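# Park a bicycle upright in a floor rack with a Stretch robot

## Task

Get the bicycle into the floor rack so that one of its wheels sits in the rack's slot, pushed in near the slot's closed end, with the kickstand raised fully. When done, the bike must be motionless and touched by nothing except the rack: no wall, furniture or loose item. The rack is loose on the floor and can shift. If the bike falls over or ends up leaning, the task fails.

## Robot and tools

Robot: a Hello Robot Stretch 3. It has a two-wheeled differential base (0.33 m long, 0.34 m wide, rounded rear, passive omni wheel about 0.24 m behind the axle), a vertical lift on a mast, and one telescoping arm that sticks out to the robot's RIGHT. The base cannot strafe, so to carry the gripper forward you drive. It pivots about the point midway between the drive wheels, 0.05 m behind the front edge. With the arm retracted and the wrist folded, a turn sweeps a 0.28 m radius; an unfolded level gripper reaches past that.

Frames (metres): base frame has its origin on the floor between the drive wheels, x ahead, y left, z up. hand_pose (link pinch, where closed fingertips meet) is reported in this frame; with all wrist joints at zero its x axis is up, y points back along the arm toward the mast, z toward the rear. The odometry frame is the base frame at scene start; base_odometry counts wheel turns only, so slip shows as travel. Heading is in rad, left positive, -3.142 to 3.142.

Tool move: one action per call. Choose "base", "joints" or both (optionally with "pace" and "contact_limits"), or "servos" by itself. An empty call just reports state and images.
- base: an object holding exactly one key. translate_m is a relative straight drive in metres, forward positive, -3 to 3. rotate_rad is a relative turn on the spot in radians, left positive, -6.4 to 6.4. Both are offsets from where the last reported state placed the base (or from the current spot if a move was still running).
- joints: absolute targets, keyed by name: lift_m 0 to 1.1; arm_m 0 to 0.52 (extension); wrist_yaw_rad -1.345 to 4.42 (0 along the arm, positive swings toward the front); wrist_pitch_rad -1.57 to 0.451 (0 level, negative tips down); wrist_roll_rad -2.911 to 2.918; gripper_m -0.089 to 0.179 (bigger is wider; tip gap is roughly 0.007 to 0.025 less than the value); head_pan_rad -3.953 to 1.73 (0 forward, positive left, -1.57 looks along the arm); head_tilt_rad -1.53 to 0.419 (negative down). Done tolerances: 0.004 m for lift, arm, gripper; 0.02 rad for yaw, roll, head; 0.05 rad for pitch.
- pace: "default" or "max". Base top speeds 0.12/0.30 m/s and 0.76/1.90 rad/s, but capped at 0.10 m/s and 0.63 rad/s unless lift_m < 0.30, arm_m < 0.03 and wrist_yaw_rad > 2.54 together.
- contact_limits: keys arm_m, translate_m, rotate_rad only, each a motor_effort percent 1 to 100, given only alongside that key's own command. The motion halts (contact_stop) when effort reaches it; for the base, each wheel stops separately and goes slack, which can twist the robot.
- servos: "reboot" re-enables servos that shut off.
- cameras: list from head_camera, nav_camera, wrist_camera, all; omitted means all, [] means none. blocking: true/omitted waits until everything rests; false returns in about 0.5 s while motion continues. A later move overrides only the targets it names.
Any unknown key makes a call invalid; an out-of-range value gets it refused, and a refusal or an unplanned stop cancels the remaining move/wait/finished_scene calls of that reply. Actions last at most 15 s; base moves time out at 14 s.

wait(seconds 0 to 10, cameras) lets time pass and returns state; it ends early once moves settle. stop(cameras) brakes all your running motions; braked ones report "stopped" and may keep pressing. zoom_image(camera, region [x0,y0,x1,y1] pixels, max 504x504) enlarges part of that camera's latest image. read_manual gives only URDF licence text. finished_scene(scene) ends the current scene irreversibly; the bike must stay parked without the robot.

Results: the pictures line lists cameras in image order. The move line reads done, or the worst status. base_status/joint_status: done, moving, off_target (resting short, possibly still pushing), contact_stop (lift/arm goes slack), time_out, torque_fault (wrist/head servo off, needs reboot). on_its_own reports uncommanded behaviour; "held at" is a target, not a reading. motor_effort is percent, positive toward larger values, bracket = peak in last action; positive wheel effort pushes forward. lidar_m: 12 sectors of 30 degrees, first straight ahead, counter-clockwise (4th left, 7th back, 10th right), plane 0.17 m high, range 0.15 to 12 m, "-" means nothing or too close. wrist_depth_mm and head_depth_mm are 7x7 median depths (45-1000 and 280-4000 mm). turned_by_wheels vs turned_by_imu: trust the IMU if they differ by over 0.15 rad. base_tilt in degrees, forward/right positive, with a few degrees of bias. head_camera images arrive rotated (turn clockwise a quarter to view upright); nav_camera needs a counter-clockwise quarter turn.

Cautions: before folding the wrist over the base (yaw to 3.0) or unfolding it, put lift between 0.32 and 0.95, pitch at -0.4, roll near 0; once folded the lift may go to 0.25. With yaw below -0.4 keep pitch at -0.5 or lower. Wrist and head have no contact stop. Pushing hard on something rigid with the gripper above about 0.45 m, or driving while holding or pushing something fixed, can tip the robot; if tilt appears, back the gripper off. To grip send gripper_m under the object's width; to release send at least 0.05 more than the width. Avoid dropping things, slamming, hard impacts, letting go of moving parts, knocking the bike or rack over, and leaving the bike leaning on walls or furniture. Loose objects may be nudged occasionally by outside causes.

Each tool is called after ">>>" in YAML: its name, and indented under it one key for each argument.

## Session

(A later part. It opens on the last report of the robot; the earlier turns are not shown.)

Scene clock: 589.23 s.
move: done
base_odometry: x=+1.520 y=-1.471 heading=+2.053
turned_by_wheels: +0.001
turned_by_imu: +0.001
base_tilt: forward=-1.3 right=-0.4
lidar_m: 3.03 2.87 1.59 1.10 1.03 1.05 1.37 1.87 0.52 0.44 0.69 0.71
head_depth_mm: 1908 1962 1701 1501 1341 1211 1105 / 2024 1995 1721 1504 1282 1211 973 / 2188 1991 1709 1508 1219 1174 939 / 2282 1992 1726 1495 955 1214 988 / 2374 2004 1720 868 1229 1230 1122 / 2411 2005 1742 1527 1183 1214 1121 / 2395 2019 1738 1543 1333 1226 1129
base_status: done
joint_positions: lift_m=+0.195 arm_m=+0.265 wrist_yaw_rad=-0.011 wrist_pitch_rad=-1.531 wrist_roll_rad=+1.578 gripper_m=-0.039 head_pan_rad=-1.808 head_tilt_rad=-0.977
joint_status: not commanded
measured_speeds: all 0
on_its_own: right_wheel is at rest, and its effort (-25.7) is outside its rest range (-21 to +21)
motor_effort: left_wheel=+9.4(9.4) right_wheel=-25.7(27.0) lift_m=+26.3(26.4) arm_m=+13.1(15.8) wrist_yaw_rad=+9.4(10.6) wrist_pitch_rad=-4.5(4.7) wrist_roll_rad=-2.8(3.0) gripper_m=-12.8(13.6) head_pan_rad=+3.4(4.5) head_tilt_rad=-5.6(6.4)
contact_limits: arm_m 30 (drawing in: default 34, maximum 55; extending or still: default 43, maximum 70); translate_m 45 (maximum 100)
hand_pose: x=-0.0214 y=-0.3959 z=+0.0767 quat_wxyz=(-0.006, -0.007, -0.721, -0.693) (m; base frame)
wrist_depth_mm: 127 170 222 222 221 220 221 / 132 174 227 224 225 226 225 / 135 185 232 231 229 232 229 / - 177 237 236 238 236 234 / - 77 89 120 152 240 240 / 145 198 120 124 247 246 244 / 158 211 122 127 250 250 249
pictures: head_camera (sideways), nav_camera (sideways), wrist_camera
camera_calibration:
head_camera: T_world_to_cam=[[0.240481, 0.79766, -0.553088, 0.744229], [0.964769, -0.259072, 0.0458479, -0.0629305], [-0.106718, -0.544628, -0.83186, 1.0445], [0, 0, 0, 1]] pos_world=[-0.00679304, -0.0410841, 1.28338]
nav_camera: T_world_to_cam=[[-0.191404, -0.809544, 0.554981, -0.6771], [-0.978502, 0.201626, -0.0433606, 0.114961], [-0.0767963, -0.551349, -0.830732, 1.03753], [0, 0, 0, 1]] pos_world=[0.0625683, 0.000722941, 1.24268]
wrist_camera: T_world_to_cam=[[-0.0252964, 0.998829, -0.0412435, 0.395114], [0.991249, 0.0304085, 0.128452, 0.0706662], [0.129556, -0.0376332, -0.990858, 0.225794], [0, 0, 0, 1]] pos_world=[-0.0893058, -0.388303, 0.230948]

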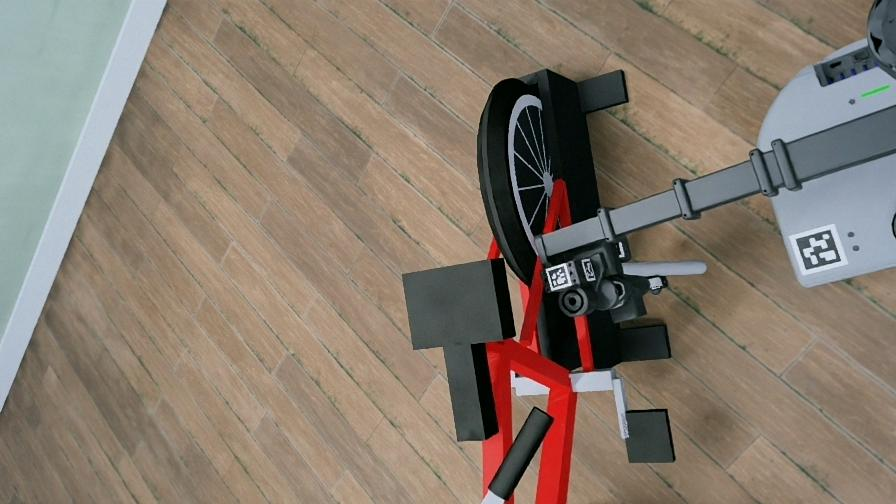

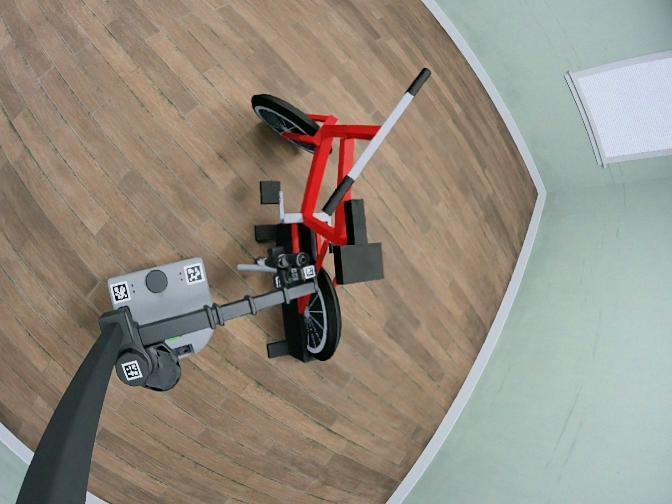

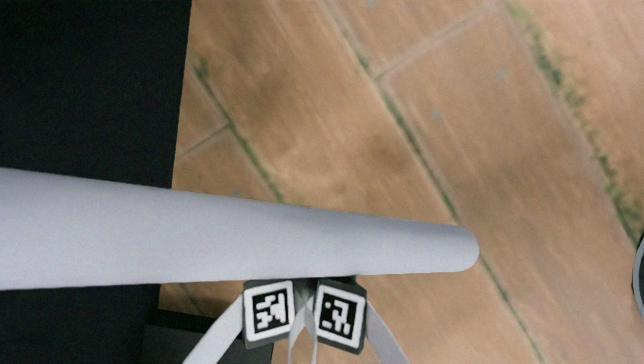

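>>> move:
  base: {"translate_m": -0.04}
  contact_limits: {"translate_m": 50}
  cameras: ["head_camera", "wrist_camera"]

>>> move:
  base: {"translate_m": -0.04}
  contact_limits: {"translate_m": 50}
  cameras: ["head_camera", "wrist_camera"]

Scene clock: 593.60 s.
move: done
base_odometry: x=+1.538 y=-1.507 heading=+2.054
turned_by_wheels: +0.001
turned_by_imu: +0.001
base_tilt: forward=-1.3 right=-0.5
lidar_m: 3.05 2.90 1.55 1.07 1.01 1.03 1.34 1.83 0.51 0.43 0.71 0.74
head_depth_mm: 1872 1963 1703 1502 1340 1214 1110 / 1991 1976 1700 1510 1283 1219 975 / 2158 1994 1708 1506 1207 1174 943 / 2253 1973 1721 1523 956 1213 992 / 2366 2022 1738 866 1144 1229 1120 / 2410 2026 1740 1521 1132 1228 1130 / 2419 2025 1773 1530 1107 1203 1123
base_status: done
joint_positions: lift_m=+0.195 arm_m=+0.265 wrist_yaw_rad=-0.009 wrist_pitch_rad=-1.556 wrist_roll_rad=+1.571 gripper_m=-0.039 head_pan_rad=-1.808 head_tilt_rad=-0.978
joint_status: not commanded
measured_speeds: all 0
on_its_own: right_wheel is at rest, and its effort (-28.8) is outside its rest range (-21 to +21)
motor_effort: left_wheel=+10.4(10.4) right_wheel=-28.8(30.6) lift_m=+30.2(30.5) arm_m=+7.3(10.0) wrist_yaw_rad=+7.6(10.3) wrist_pitch_rad=+0.0(4.8) wrist_roll_rad=-0.3(2.9) gripper_m=-12.8(13.4) head_pan_rad=+3.8(4.7) head_tilt_rad=-5.5(6.2)
contact_limits: arm_m 30 (drawing in: default 34, maximum 55; extending or still: default 43, maximum 70); translate_m 50 (maximum 100)
hand_pose: x=-0.0214 y=-0.3894 z=+0.0771 quat_wxyz=(-0.003, -0.003, -0.712, -0.702) (m; base frame)
wrist_depth_mm: 127 171 223 223 225 226 225 / 132 178 226 226 227 228 232 / 135 189 230 232 233 232 237 / 136 197 236 238 237 240 241 / 145 205 239 118 135 245 245 / - 81 93 115 251 252 251 / - - 120 126 255 255 257
pictures: head_camera (sideways), wrist_camera
camera_calibration:
head_camera: T_world_to_cam=[[0.240498, 0.797736, -0.552973, 0.744079], [0.964768, -0.259076, 0.0458444, -0.0629259], [-0.10669, -0.544516, -0.831937, 1.0446], [0, 0, 0, 1]] pos_world=[-0.00679235, -0.0410816, 1.28338]
wrist_camera: T_world_to_cam=[[-0.0348332, 0.999264, -0.0160896, 0.386702], [0.990922, 0.0366252, 0.129353, 0.0727389], [0.129847, -0.0114378, -0.991468, 0.23672], [0, 0, 0, 1]] pos_world=[-0.0893459, -0.386374, 0.231513]

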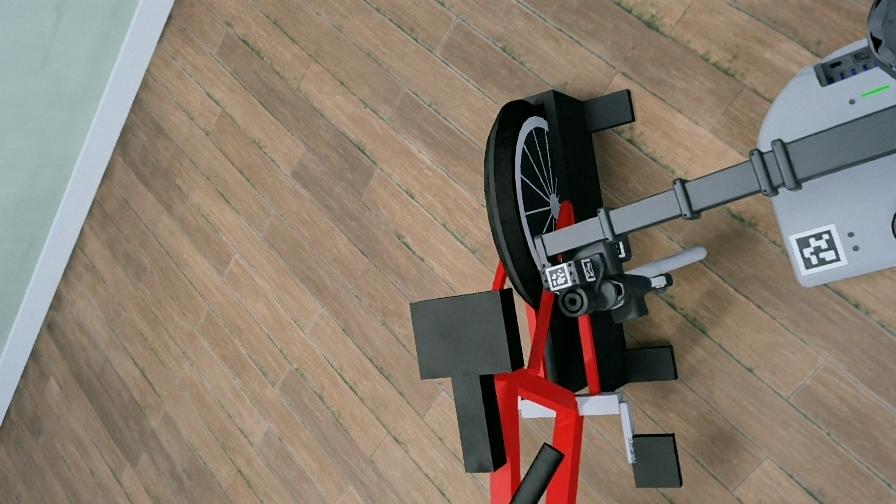

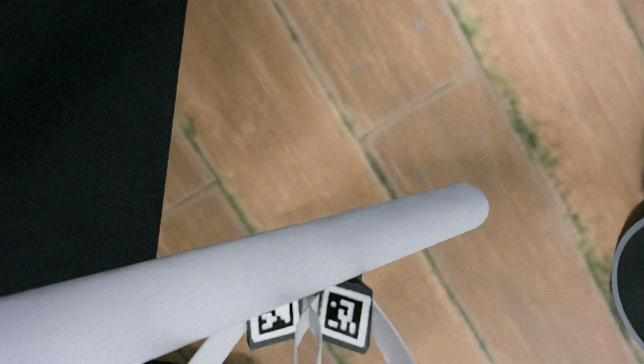

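Scene clock: 595.03 s.
move: done
base_odometry: x=+1.557 y=-1.542 heading=+2.055
turned_by_wheels: +0.001
turned_by_imu: +0.001
base_tilt: forward=-1.3 right=-0.5
lidar_m: 3.10 2.94 1.51 1.05 0.99 1.00 1.31 1.80 0.52 0.44 0.74 0.77
head_depth_mm: 1821 1949 1691 1500 1341 1213 1107 / 1976 1975 1716 1502 1292 1222 971 / 2109 1984 1716 1521 1204 1175 940 / 2264 1973 1729 1524 959 1213 987 / 2304 2018 1736 883 1145 1237 1122 / 2406 1995 1744 924 1195 1226 1127 / 2420 2048 1739 1539 1329 1200 1125
base_status: done
joint_positions: lift_m=+0.195 arm_m=+0.265 wrist_yaw_rad=+0.000 wrist_pitch_rad=-1.547 wrist_roll_rad=+1.551 gripper_m=-0.039 head_pan_rad=-1.808 head_tilt_rad=-0.978
joint_status: not commanded
measured_speeds: all 0
on_its_own: right_wheel is at rest, and its effort (-24.4) is outside its rest range (-21 to +21)
motor_effort: left_wheel=+8.6(11.1) right_wheel=-24.4(37.9) lift_m=+18.2(30.7) arm_m=+5.0(7.8) wrist_yaw_rad=-0.2(8.0) wrist_pitch_rad=-1.6(1.9) wrist_roll_rad=+6.0(6.5) gripper_m=-10.8(12.8) head_pan_rad=+3.8(4.5) head_tilt_rad=-5.2(6.0)
contact_limits: arm_m 30 (drawing in: default 34, maximum 55; extending or still: default 43, maximum 70); translate_m 50 (maximum 100)
hand_pose: x=-0.0215 y=-0.3917 z=+0.0770 quat_wxyz=(+0.007, +0.007, -0.715, -0.699) (m; base frame)
wrist_depth_mm: 127 172 223 224 224 222 226 / 136 181 226 229 226 229 230 / 136 193 229 230 234 233 233 / 146 202 236 237 138 238 239 / 153 209 103 113 242 244 243 / 156 86 95 125 246 250 248 / - - 121 128 251 255 256
pictures: head_camera (sideways), wrist_camera
camera_calibration:
head_camera: T_world_to_cam=[[0.240506, 0.797775, -0.552913, 0.744], [0.964768, -0.259078, 0.0458426, -0.0629235], [-0.106675, -0.544458, -0.831977, 1.04465], [0, 0, 0, 1]] pos_world=[-0.00679199, -0.0410803, 1.28337]
wrist_camera: T_world_to_cam=[[-0.0630576, 0.997696, -0.0250379, 0.388472], [0.989529, 0.0657658, 0.128483, 0.0844644], [0.129834, -0.0166739, -0.991396, 0.234535], [0, 0, 0, 1]] pos_world=[-0.0895344, -0.389221, 0.231391]

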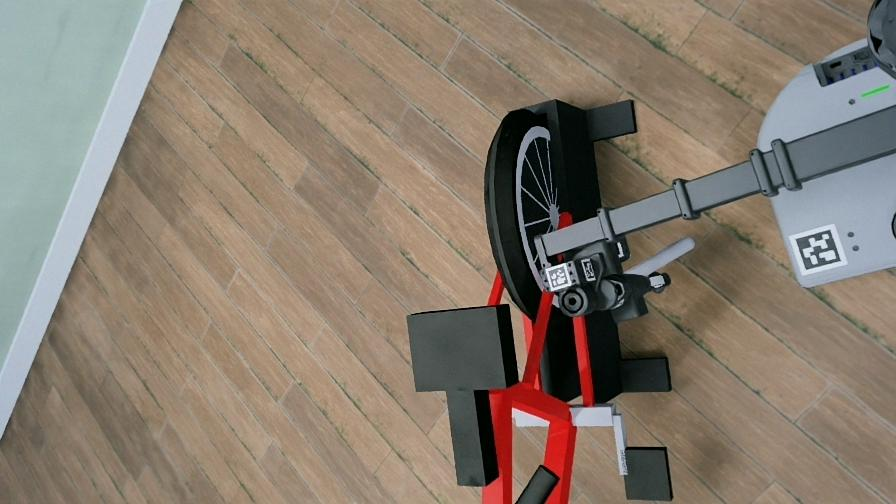

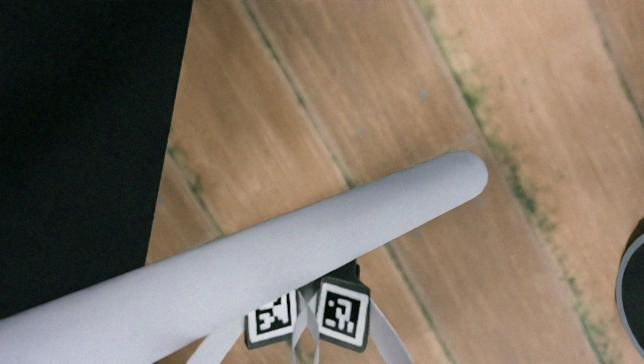

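>>> move:
  base: {"translate_m": 0.025}
  joints: {"arm_m": 0.235}
  cameras: []

>>> move:
  base: {"translate_m": -0.075}
  joints: {"lift_m": 0.205}
  contact_limits: {"translate_m": 50}
  cameras: ["head_camera", "wrist_camera"]

Scene clock: 601.73 s.
move: done
base_odometry: x=+1.545 y=-1.520 heading=+2.055
turned_by_wheels: +0.001
turned_by_imu: +0.001
base_tilt: forward=-1.3 right=-0.5
lidar_m: 3.08 2.92 1.54 1.06 1.00 1.02 1.32 1.82 0.52 0.44 0.73 0.76
head_depth_mm: 1853 1952 1707 1489 1344 1221 1106 / 1977 1964 1720 1505 1288 1216 973 / 2151 1983 1720 1519 1226 1176 937 / 2228 1981 1712 1518 955 1213 992 / 2345 2014 1740 865 1193 1226 1118 / 2375 2009 1742 937 1201 1235 1122 / 2384 2022 1749 1529 1324 1221 1127
base_status: done
joint_positions: lift_m=+0.195 arm_m=+0.235 wrist_yaw_rad=+0.001 wrist_pitch_rad=-1.507 wrist_roll_rad=+1.559 gripper_m=-0.039 head_pan_rad=-1.808 head_tilt_rad=-0.978
joint_status: all done
measured_speeds: all 0
on_its_own: wrist_pitch_rad is at rest, and its effort (-9.0) is outside its rest range (-8 to +12)
motor_effort: left_wheel=+8.5(13.8) right_wheel=-12.1(21.5) lift_m=+36.8(37.2) arm_m=-18.4(23.5) wrist_yaw_rad=+0.1(2.0) wrist_pitch_rad=-9.0(9.5) wrist_roll_rad=+3.5(6.4) gripper_m=-11.8(12.7) head_pan_rad=+3.4(4.8) head_tilt_rad=-5.6(6.3)
hand_pose: x=-0.0215 y=-0.3720 z=+0.0764 quat_wxyz=(+0.005, +0.004, -0.729, -0.684) (m; base frame)
wrist_depth_mm: 155 206 225 221 221 217 216 / 162 216 228 226 226 222 221 / 170 231 235 232 231 227 224 / 180 238 239 233 233 232 229 / 179 101 113 129 237 235 233 / - 95 113 129 243 242 238 / 204 253 122 252 249 246 244
pictures: none
No camera images: "cameras" was empty.

Scene clock: 603.60 s.
move: done
base_odometry: x=+1.580 y=-1.586 heading=+2.056
turned_by_wheels: +0.000
turned_by_imu: +0.000
base_tilt: forward=-1.3 right=-0.4
lidar_m: 3.15 2.97 1.48 1.02 0.96 0.98 1.27 1.76 0.51 0.43 0.78 0.81
head_depth_mm: 1775 1915 1708 1499 1353 1215 1104 / 1916 1971 1706 1508 1327 1219 972 / 2060 1978 1721 1523 1200 1167 940 / 2170 1997 1728 1529 927 1206 987 / 2308 2018 1732 1515 1069 1233 1116 / 2397 2020 1725 868 1220 1230 1126 / 2427 2024 1751 1528 1107 1224 1133
base_status: done
joint_positions: lift_m=+0.205 arm_m=+0.235 wrist_yaw_rad=+0.001 wrist_pitch_rad=-1.556 wrist_roll_rad=+1.564 gripper_m=-0.039 head_pan_rad=-1.808 head_tilt_rad=-0.978
joint_status: all done
measured_speeds: all 0
motor_effort: left_wheel=-1.0(6.2) right_wheel=-4.2(20.4) lift_m=+18.0(44.1) arm_m=-9.9(18.4) wrist_yaw_rad=-1.1(1.9) wrist_pitch_rad=+0.1(9.9) wrist_roll_rad=+1.7(3.2) gripper_m=-11.5(12.6) head_pan_rad=+4.2(4.6) head_tilt_rad=-5.6(6.1)
contact_limits: translate_m 50 (maximum 100)
hand_pose: x=-0.0216 y=-0.3594 z=+0.0871 quat_wxyz=(+0.003, +0.002, -0.712, -0.702) (m; base frame)
wrist_depth_mm: 154 217 233 231 233 237 235 / 164 224 240 236 239 241 238 / 171 239 242 240 242 245 245 / 179 244 245 129 249 252 250 / 188 247 114 161 252 252 227 / 194 103 111 129 259 262 223 / 96 99 120 128 264 265 223
pictures: head_camera (sideways), wrist_camera
camera_calibration:
head_camera: T_world_to_cam=[[0.240491, 0.797811, -0.552867, 0.74394], [0.964775, -0.259053, 0.0458412, -0.0629218], [-0.106649, -0.544416, -0.832008, 1.04469], [0, 0, 0, 1]] pos_world=[-0.00679061, -0.0410797, 1.28337]
wrist_camera: T_world_to_cam=[[-0.0503524, 0.9986, -0.0161858, 0.35632], [0.990245, 0.0520263, 0.129262, 0.07607], [0.129924, -0.00951923, -0.991478, 0.247692], [0, 0, 0, 1]] pos_world=[-0.0895673, -0.357421, 0.241516]

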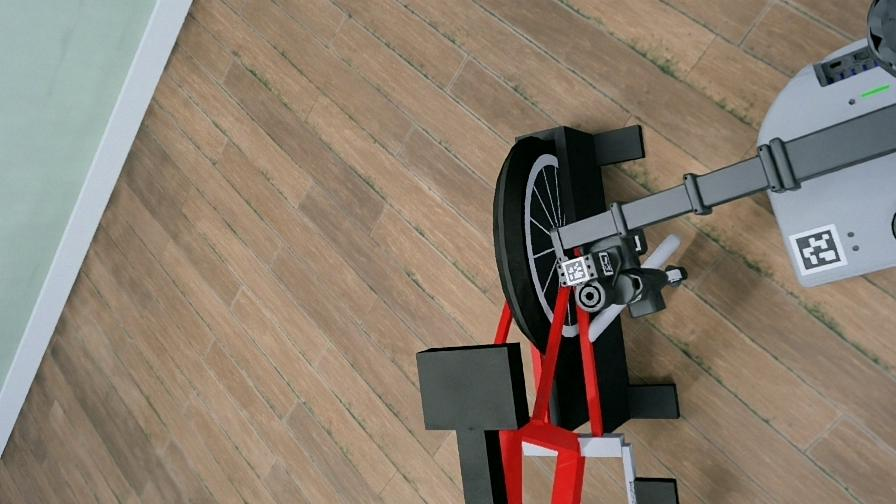

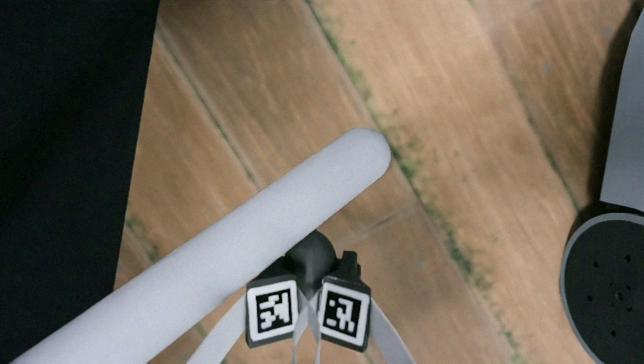

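Good; keep pushing.

>>> move:
  base: {"translate_m": -0.06}
  joints: {"lift_m": 0.24, "arm_m": 0.25}
  contact_limits: {"translate_m": 50}
  cameras: ["head_camera", "wrist_camera"]

Scene clock: 608.30 s.
move: done
base_odometry: x=+1.608 y=-1.639 heading=+2.056
turned_by_wheels: +0.000
turned_by_imu: +0.000
base_tilt: forward=-1.3 right=-0.4
lidar_m: 3.19 3.02 1.43 0.98 0.92 0.94 1.22 1.71 0.50 0.49 0.85 0.82
head_depth_mm: 1743 1908 1703 1506 1343 1214 1109 / 1868 1979 1719 1503 1346 1220 960 / 2012 1990 1726 1507 1249 818 950 / 2166 1995 1718 1521 906 1213 985 / 2277 2018 1743 1531 1030 1225 1122 / 2399 2013 1728 1497 1210 1225 1126 / 2404 2014 1738 1517 1127 1234 1126
base_status: done
joint_positions: lift_m=+0.240 arm_m=+0.250 wrist_yaw_rad=+0.001 wrist_pitch_rad=-1.554 wrist_roll_rad=+1.565 gripper_m=-0.039 head_pan_rad=-1.808 head_tilt_rad=-0.978
joint_status: all done
measured_speeds: all 0
motor_effort: left_wheel=-2.1(6.3) right_wheel=-3.1(6.4) lift_m=+34.0(38.0) arm_m=+14.9(20.4) wrist_yaw_rad=-1.5(2.4) wrist_pitch_rad=-0.3(0.5) wrist_roll_rad=+1.5(1.8) gripper_m=-12.3(12.6) head_pan_rad=+3.5(4.5) head_tilt_rad=-5.7(6.1)
contact_limits: translate_m 50 (maximum 100)
hand_pose: x=-0.0216 y=-0.3748 z=+0.1221 quat_wxyz=(+0.003, +0.002, -0.713, -0.701) (m; base frame)
wrist_depth_mm: - 173 264 268 265 272 268 / - 188 270 271 271 273 273 / - 195 275 276 279 279 250 / - 198 283 284 285 284 247 / 161 219 287 287 292 290 247 / 162 244 290 129 296 299 243 / 170 242 121 128 301 306 251
pictures: head_camera (sideways), wrist_camera
camera_calibration:
head_camera: T_world_to_cam=[[0.240491, 0.797811, -0.552867, 0.743941], [0.964775, -0.259053, 0.0458412, -0.0629218], [-0.106649, -0.544416, -0.832008, 1.04469], [0, 0, 0, 1]] pos_world=[-0.00679061, -0.0410797, 1.28337]
wrist_camera: T_world_to_cam=[[-0.0496412, 0.99861, -0.0176974, 0.372476], [0.99028, 0.0515167, 0.129196, 0.0721679], [0.129928, -0.0111119, -0.991461, 0.281624], [0, 0, 0, 1]] pos_world=[-0.0895671, -0.372547, 0.276487]

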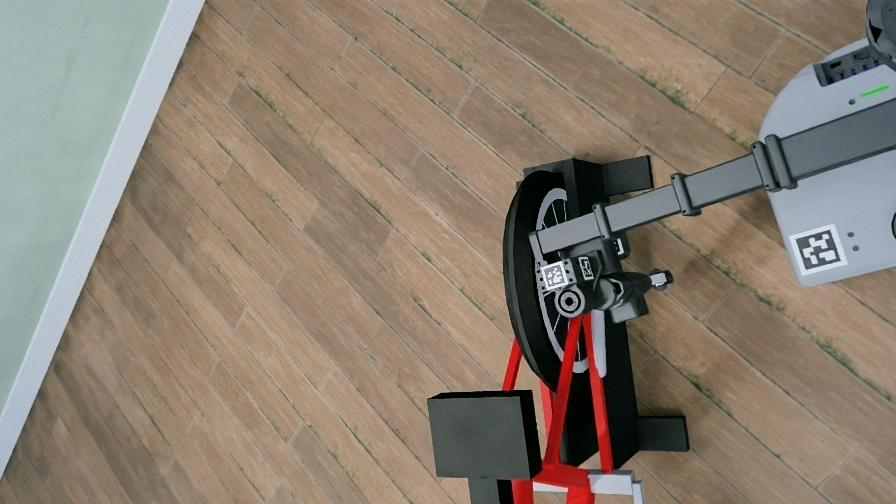

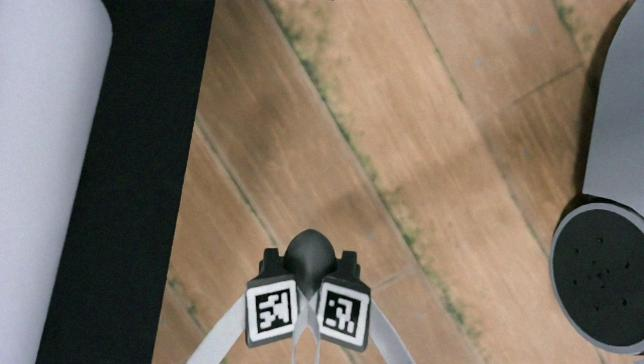

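Folded. Retract, back away and verify.

>>> move:
  joints: {"arm_m": 0.13}
  cameras: []

>>> move:
  base: {"translate_m": -0.45}
  joints: {"head_pan_rad": -0.9, "head_tilt_rad": -0.75}

>>> zoom_image:
  camera: "head_camera"
  region: [440, 40, 840, 440]

Scene clock: 613.47 s.
move: done
base_odometry: x=+1.608 y=-1.639 heading=+2.056
turned_by_wheels: +0.000
turned_by_imu: +0.000
base_tilt: forward=-1.4 right=-0.5
lidar_m: 3.19 3.00 1.42 0.98 0.92 0.94 1.22 1.71 0.50 0.49 0.85 0.82
head_depth_mm: 1739 1906 1698 1499 1343 1214 1107 / 1867 1988 1713 1511 1348 1219 960 / 2004 1968 1714 1524 1261 819 953 / 2181 2008 1731 1513 1126 864 987 / 2267 2004 1723 1525 1098 1225 1120 / 2385 2027 1740 1503 1210 1234 1127 / 2406 2017 1758 1506 1123 1234 1125
base_status: not commanded
joint_positions: lift_m=+0.240 arm_m=+0.130 wrist_yaw_rad=+0.001 wrist_pitch_rad=-1.553 wrist_roll_rad=+1.565 gripper_m=-0.039 head_pan_rad=-1.808 head_tilt_rad=-0.978
joint_status: all done
measured_speeds: all 0
motor_effort: left_wheel=-1.5(2.2) right_wheel=-3.1(3.4) lift_m=+33.1(33.9) arm_m=-15.4(19.9) wrist_yaw_rad=-1.6(1.9) wrist_pitch_rad=-0.3(0.6) wrist_roll_rad=+1.6(1.7) gripper_m=-11.8(12.8) head_pan_rad=+4.0(4.3) head_tilt_rad=-5.1(6.3)
contact_limits: translate_m 50 (maximum 100)
hand_pose: x=-0.0216 y=-0.2550 z=+0.1221 quat_wxyz=(+0.003, +0.002, -0.713, -0.701) (m; base frame)
wrist_depth_mm: 267 267 266 268 267 164 116 / 268 270 273 273 273 154 118 / 271 278 276 279 280 163 120 / 279 281 282 281 283 160 122 / 287 288 289 290 283 148 125 / 294 291 291 130 275 146 127 / 302 299 122 128 235 154 130
pictures: none
No camera images: "cameras" was empty.

Scene clock: 619.07 s.
move: done
base_odometry: x=+1.818 y=-2.037 heading=+2.056
turned_by_wheels: +0.000
turned_by_imu: -0.001
base_tilt: forward=-1.3 right=-0.4
lidar_m: 3.58 3.37 1.04 0.71 0.67 0.68 0.89 1.34 1.36 1.77 0.52 0.73
head_depth_mm: 2711 2874 2203 1811 1524 1322 1157 / 2734 2895 2258 1820 1525 1317 1169 / 2758 2931 2254 1818 1532 1094 1164 / 2784 2953 2279 1835 1344 1214 1170 / 2716 2923 2294 1060 1355 1338 1167 / 2774 2967 2299 1335 1491 1338 1180 / 2787 3013 2237 1438 1534 1353 1184
base_status: done
joint_positions: lift_m=+0.240 arm_m=+0.130 wrist_yaw_rad=+0.001 wrist_pitch_rad=-1.553 wrist_roll_rad=+1.565 gripper_m=-0.039 head_pan_rad=-0.908 head_tilt_rad=-0.754
joint_status: all done
measured_speeds: all 0
motor_effort: left_wheel=-0.9(6.8) right_wheel=-2.7(6.6) lift_m=+32.0(33.5) arm_m=-13.7(15.5) wrist_yaw_rad=-0.6(2.2) wrist_pitch_rad=-0.2(0.6) wrist_roll_rad=+1.3(1.8) gripper_m=-12.4(12.7) head_pan_rad=+3.7(6.7) head_tilt_rad=+2.1(3.6)
hand_pose: x=-0.0216 y=-0.2550 z=+0.1221 quat_wxyz=(+0.003, +0.002, -0.713, -0.701) (m; base frame)
wrist_depth_mm: 263 263 268 266 268 162 115 / 270 269 270 272 271 154 117 / 276 274 276 278 277 163 120 / 278 280 282 280 284 160 123 / 286 287 289 290 284 147 125 / 291 294 292 129 272 146 127 / 299 303 121 129 239 153 129
pictures: head_camera (sideways), nav_camera (sideways), wrist_camera
camera_calibration:
head_camera: T_world_to_cam=[[-0.387082, 0.571396, -0.723653, 0.970301], [0.796139, 0.60302, 0.0502888, -0.0676974], [0.465113, -0.556663, -0.688329, 0.854367], [0, 0, 0, 1]] pos_world=[0.032106, -0.038008, 1.29365]
nav_camera: T_world_to_cam=[[0.426646, -0.540016, 0.725504, -0.903059], [-0.760929, -0.647902, -0.0347763, 0.102469], [0.488835, -0.53722, -0.687339, 0.847623], [0, 0, 0, 1]] pos_world=[0.04891, 0.0340834, 1.24134]
wrist_camera: T_world_to_cam=[[-0.0495275, 0.998601, -0.0185266, 0.252952], [0.990285, 0.0515113, 0.129156, 0.0660022], [0.129929, -0.0119499, -0.991451, 0.282724], [0, 0, 0, 1]] pos_world=[-0.089567, -0.25262, 0.276468]

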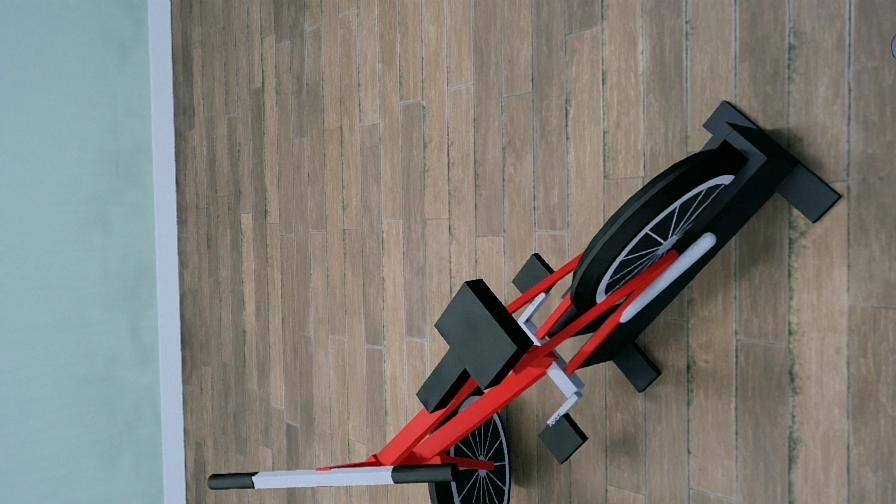

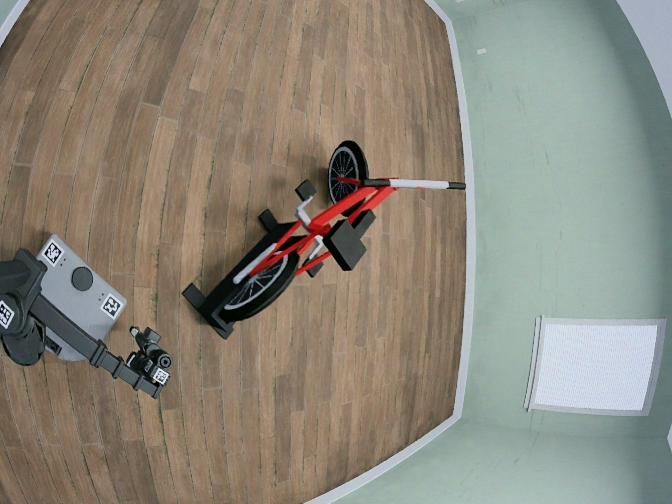

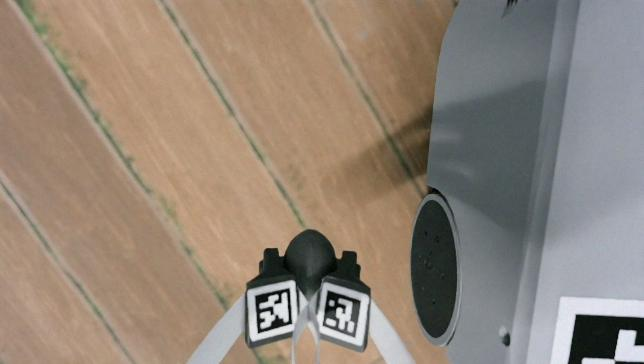

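Scaled by 1.260 from the camera's 896x504 image, which has a finer 1280x720 frame.

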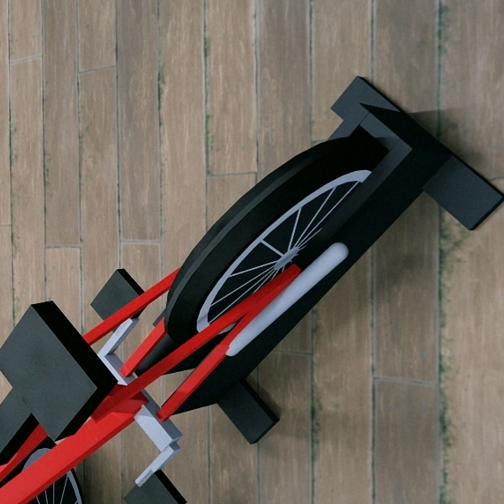

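>>> finished_scene:
  scene: 2

The scene is finished: the task was done.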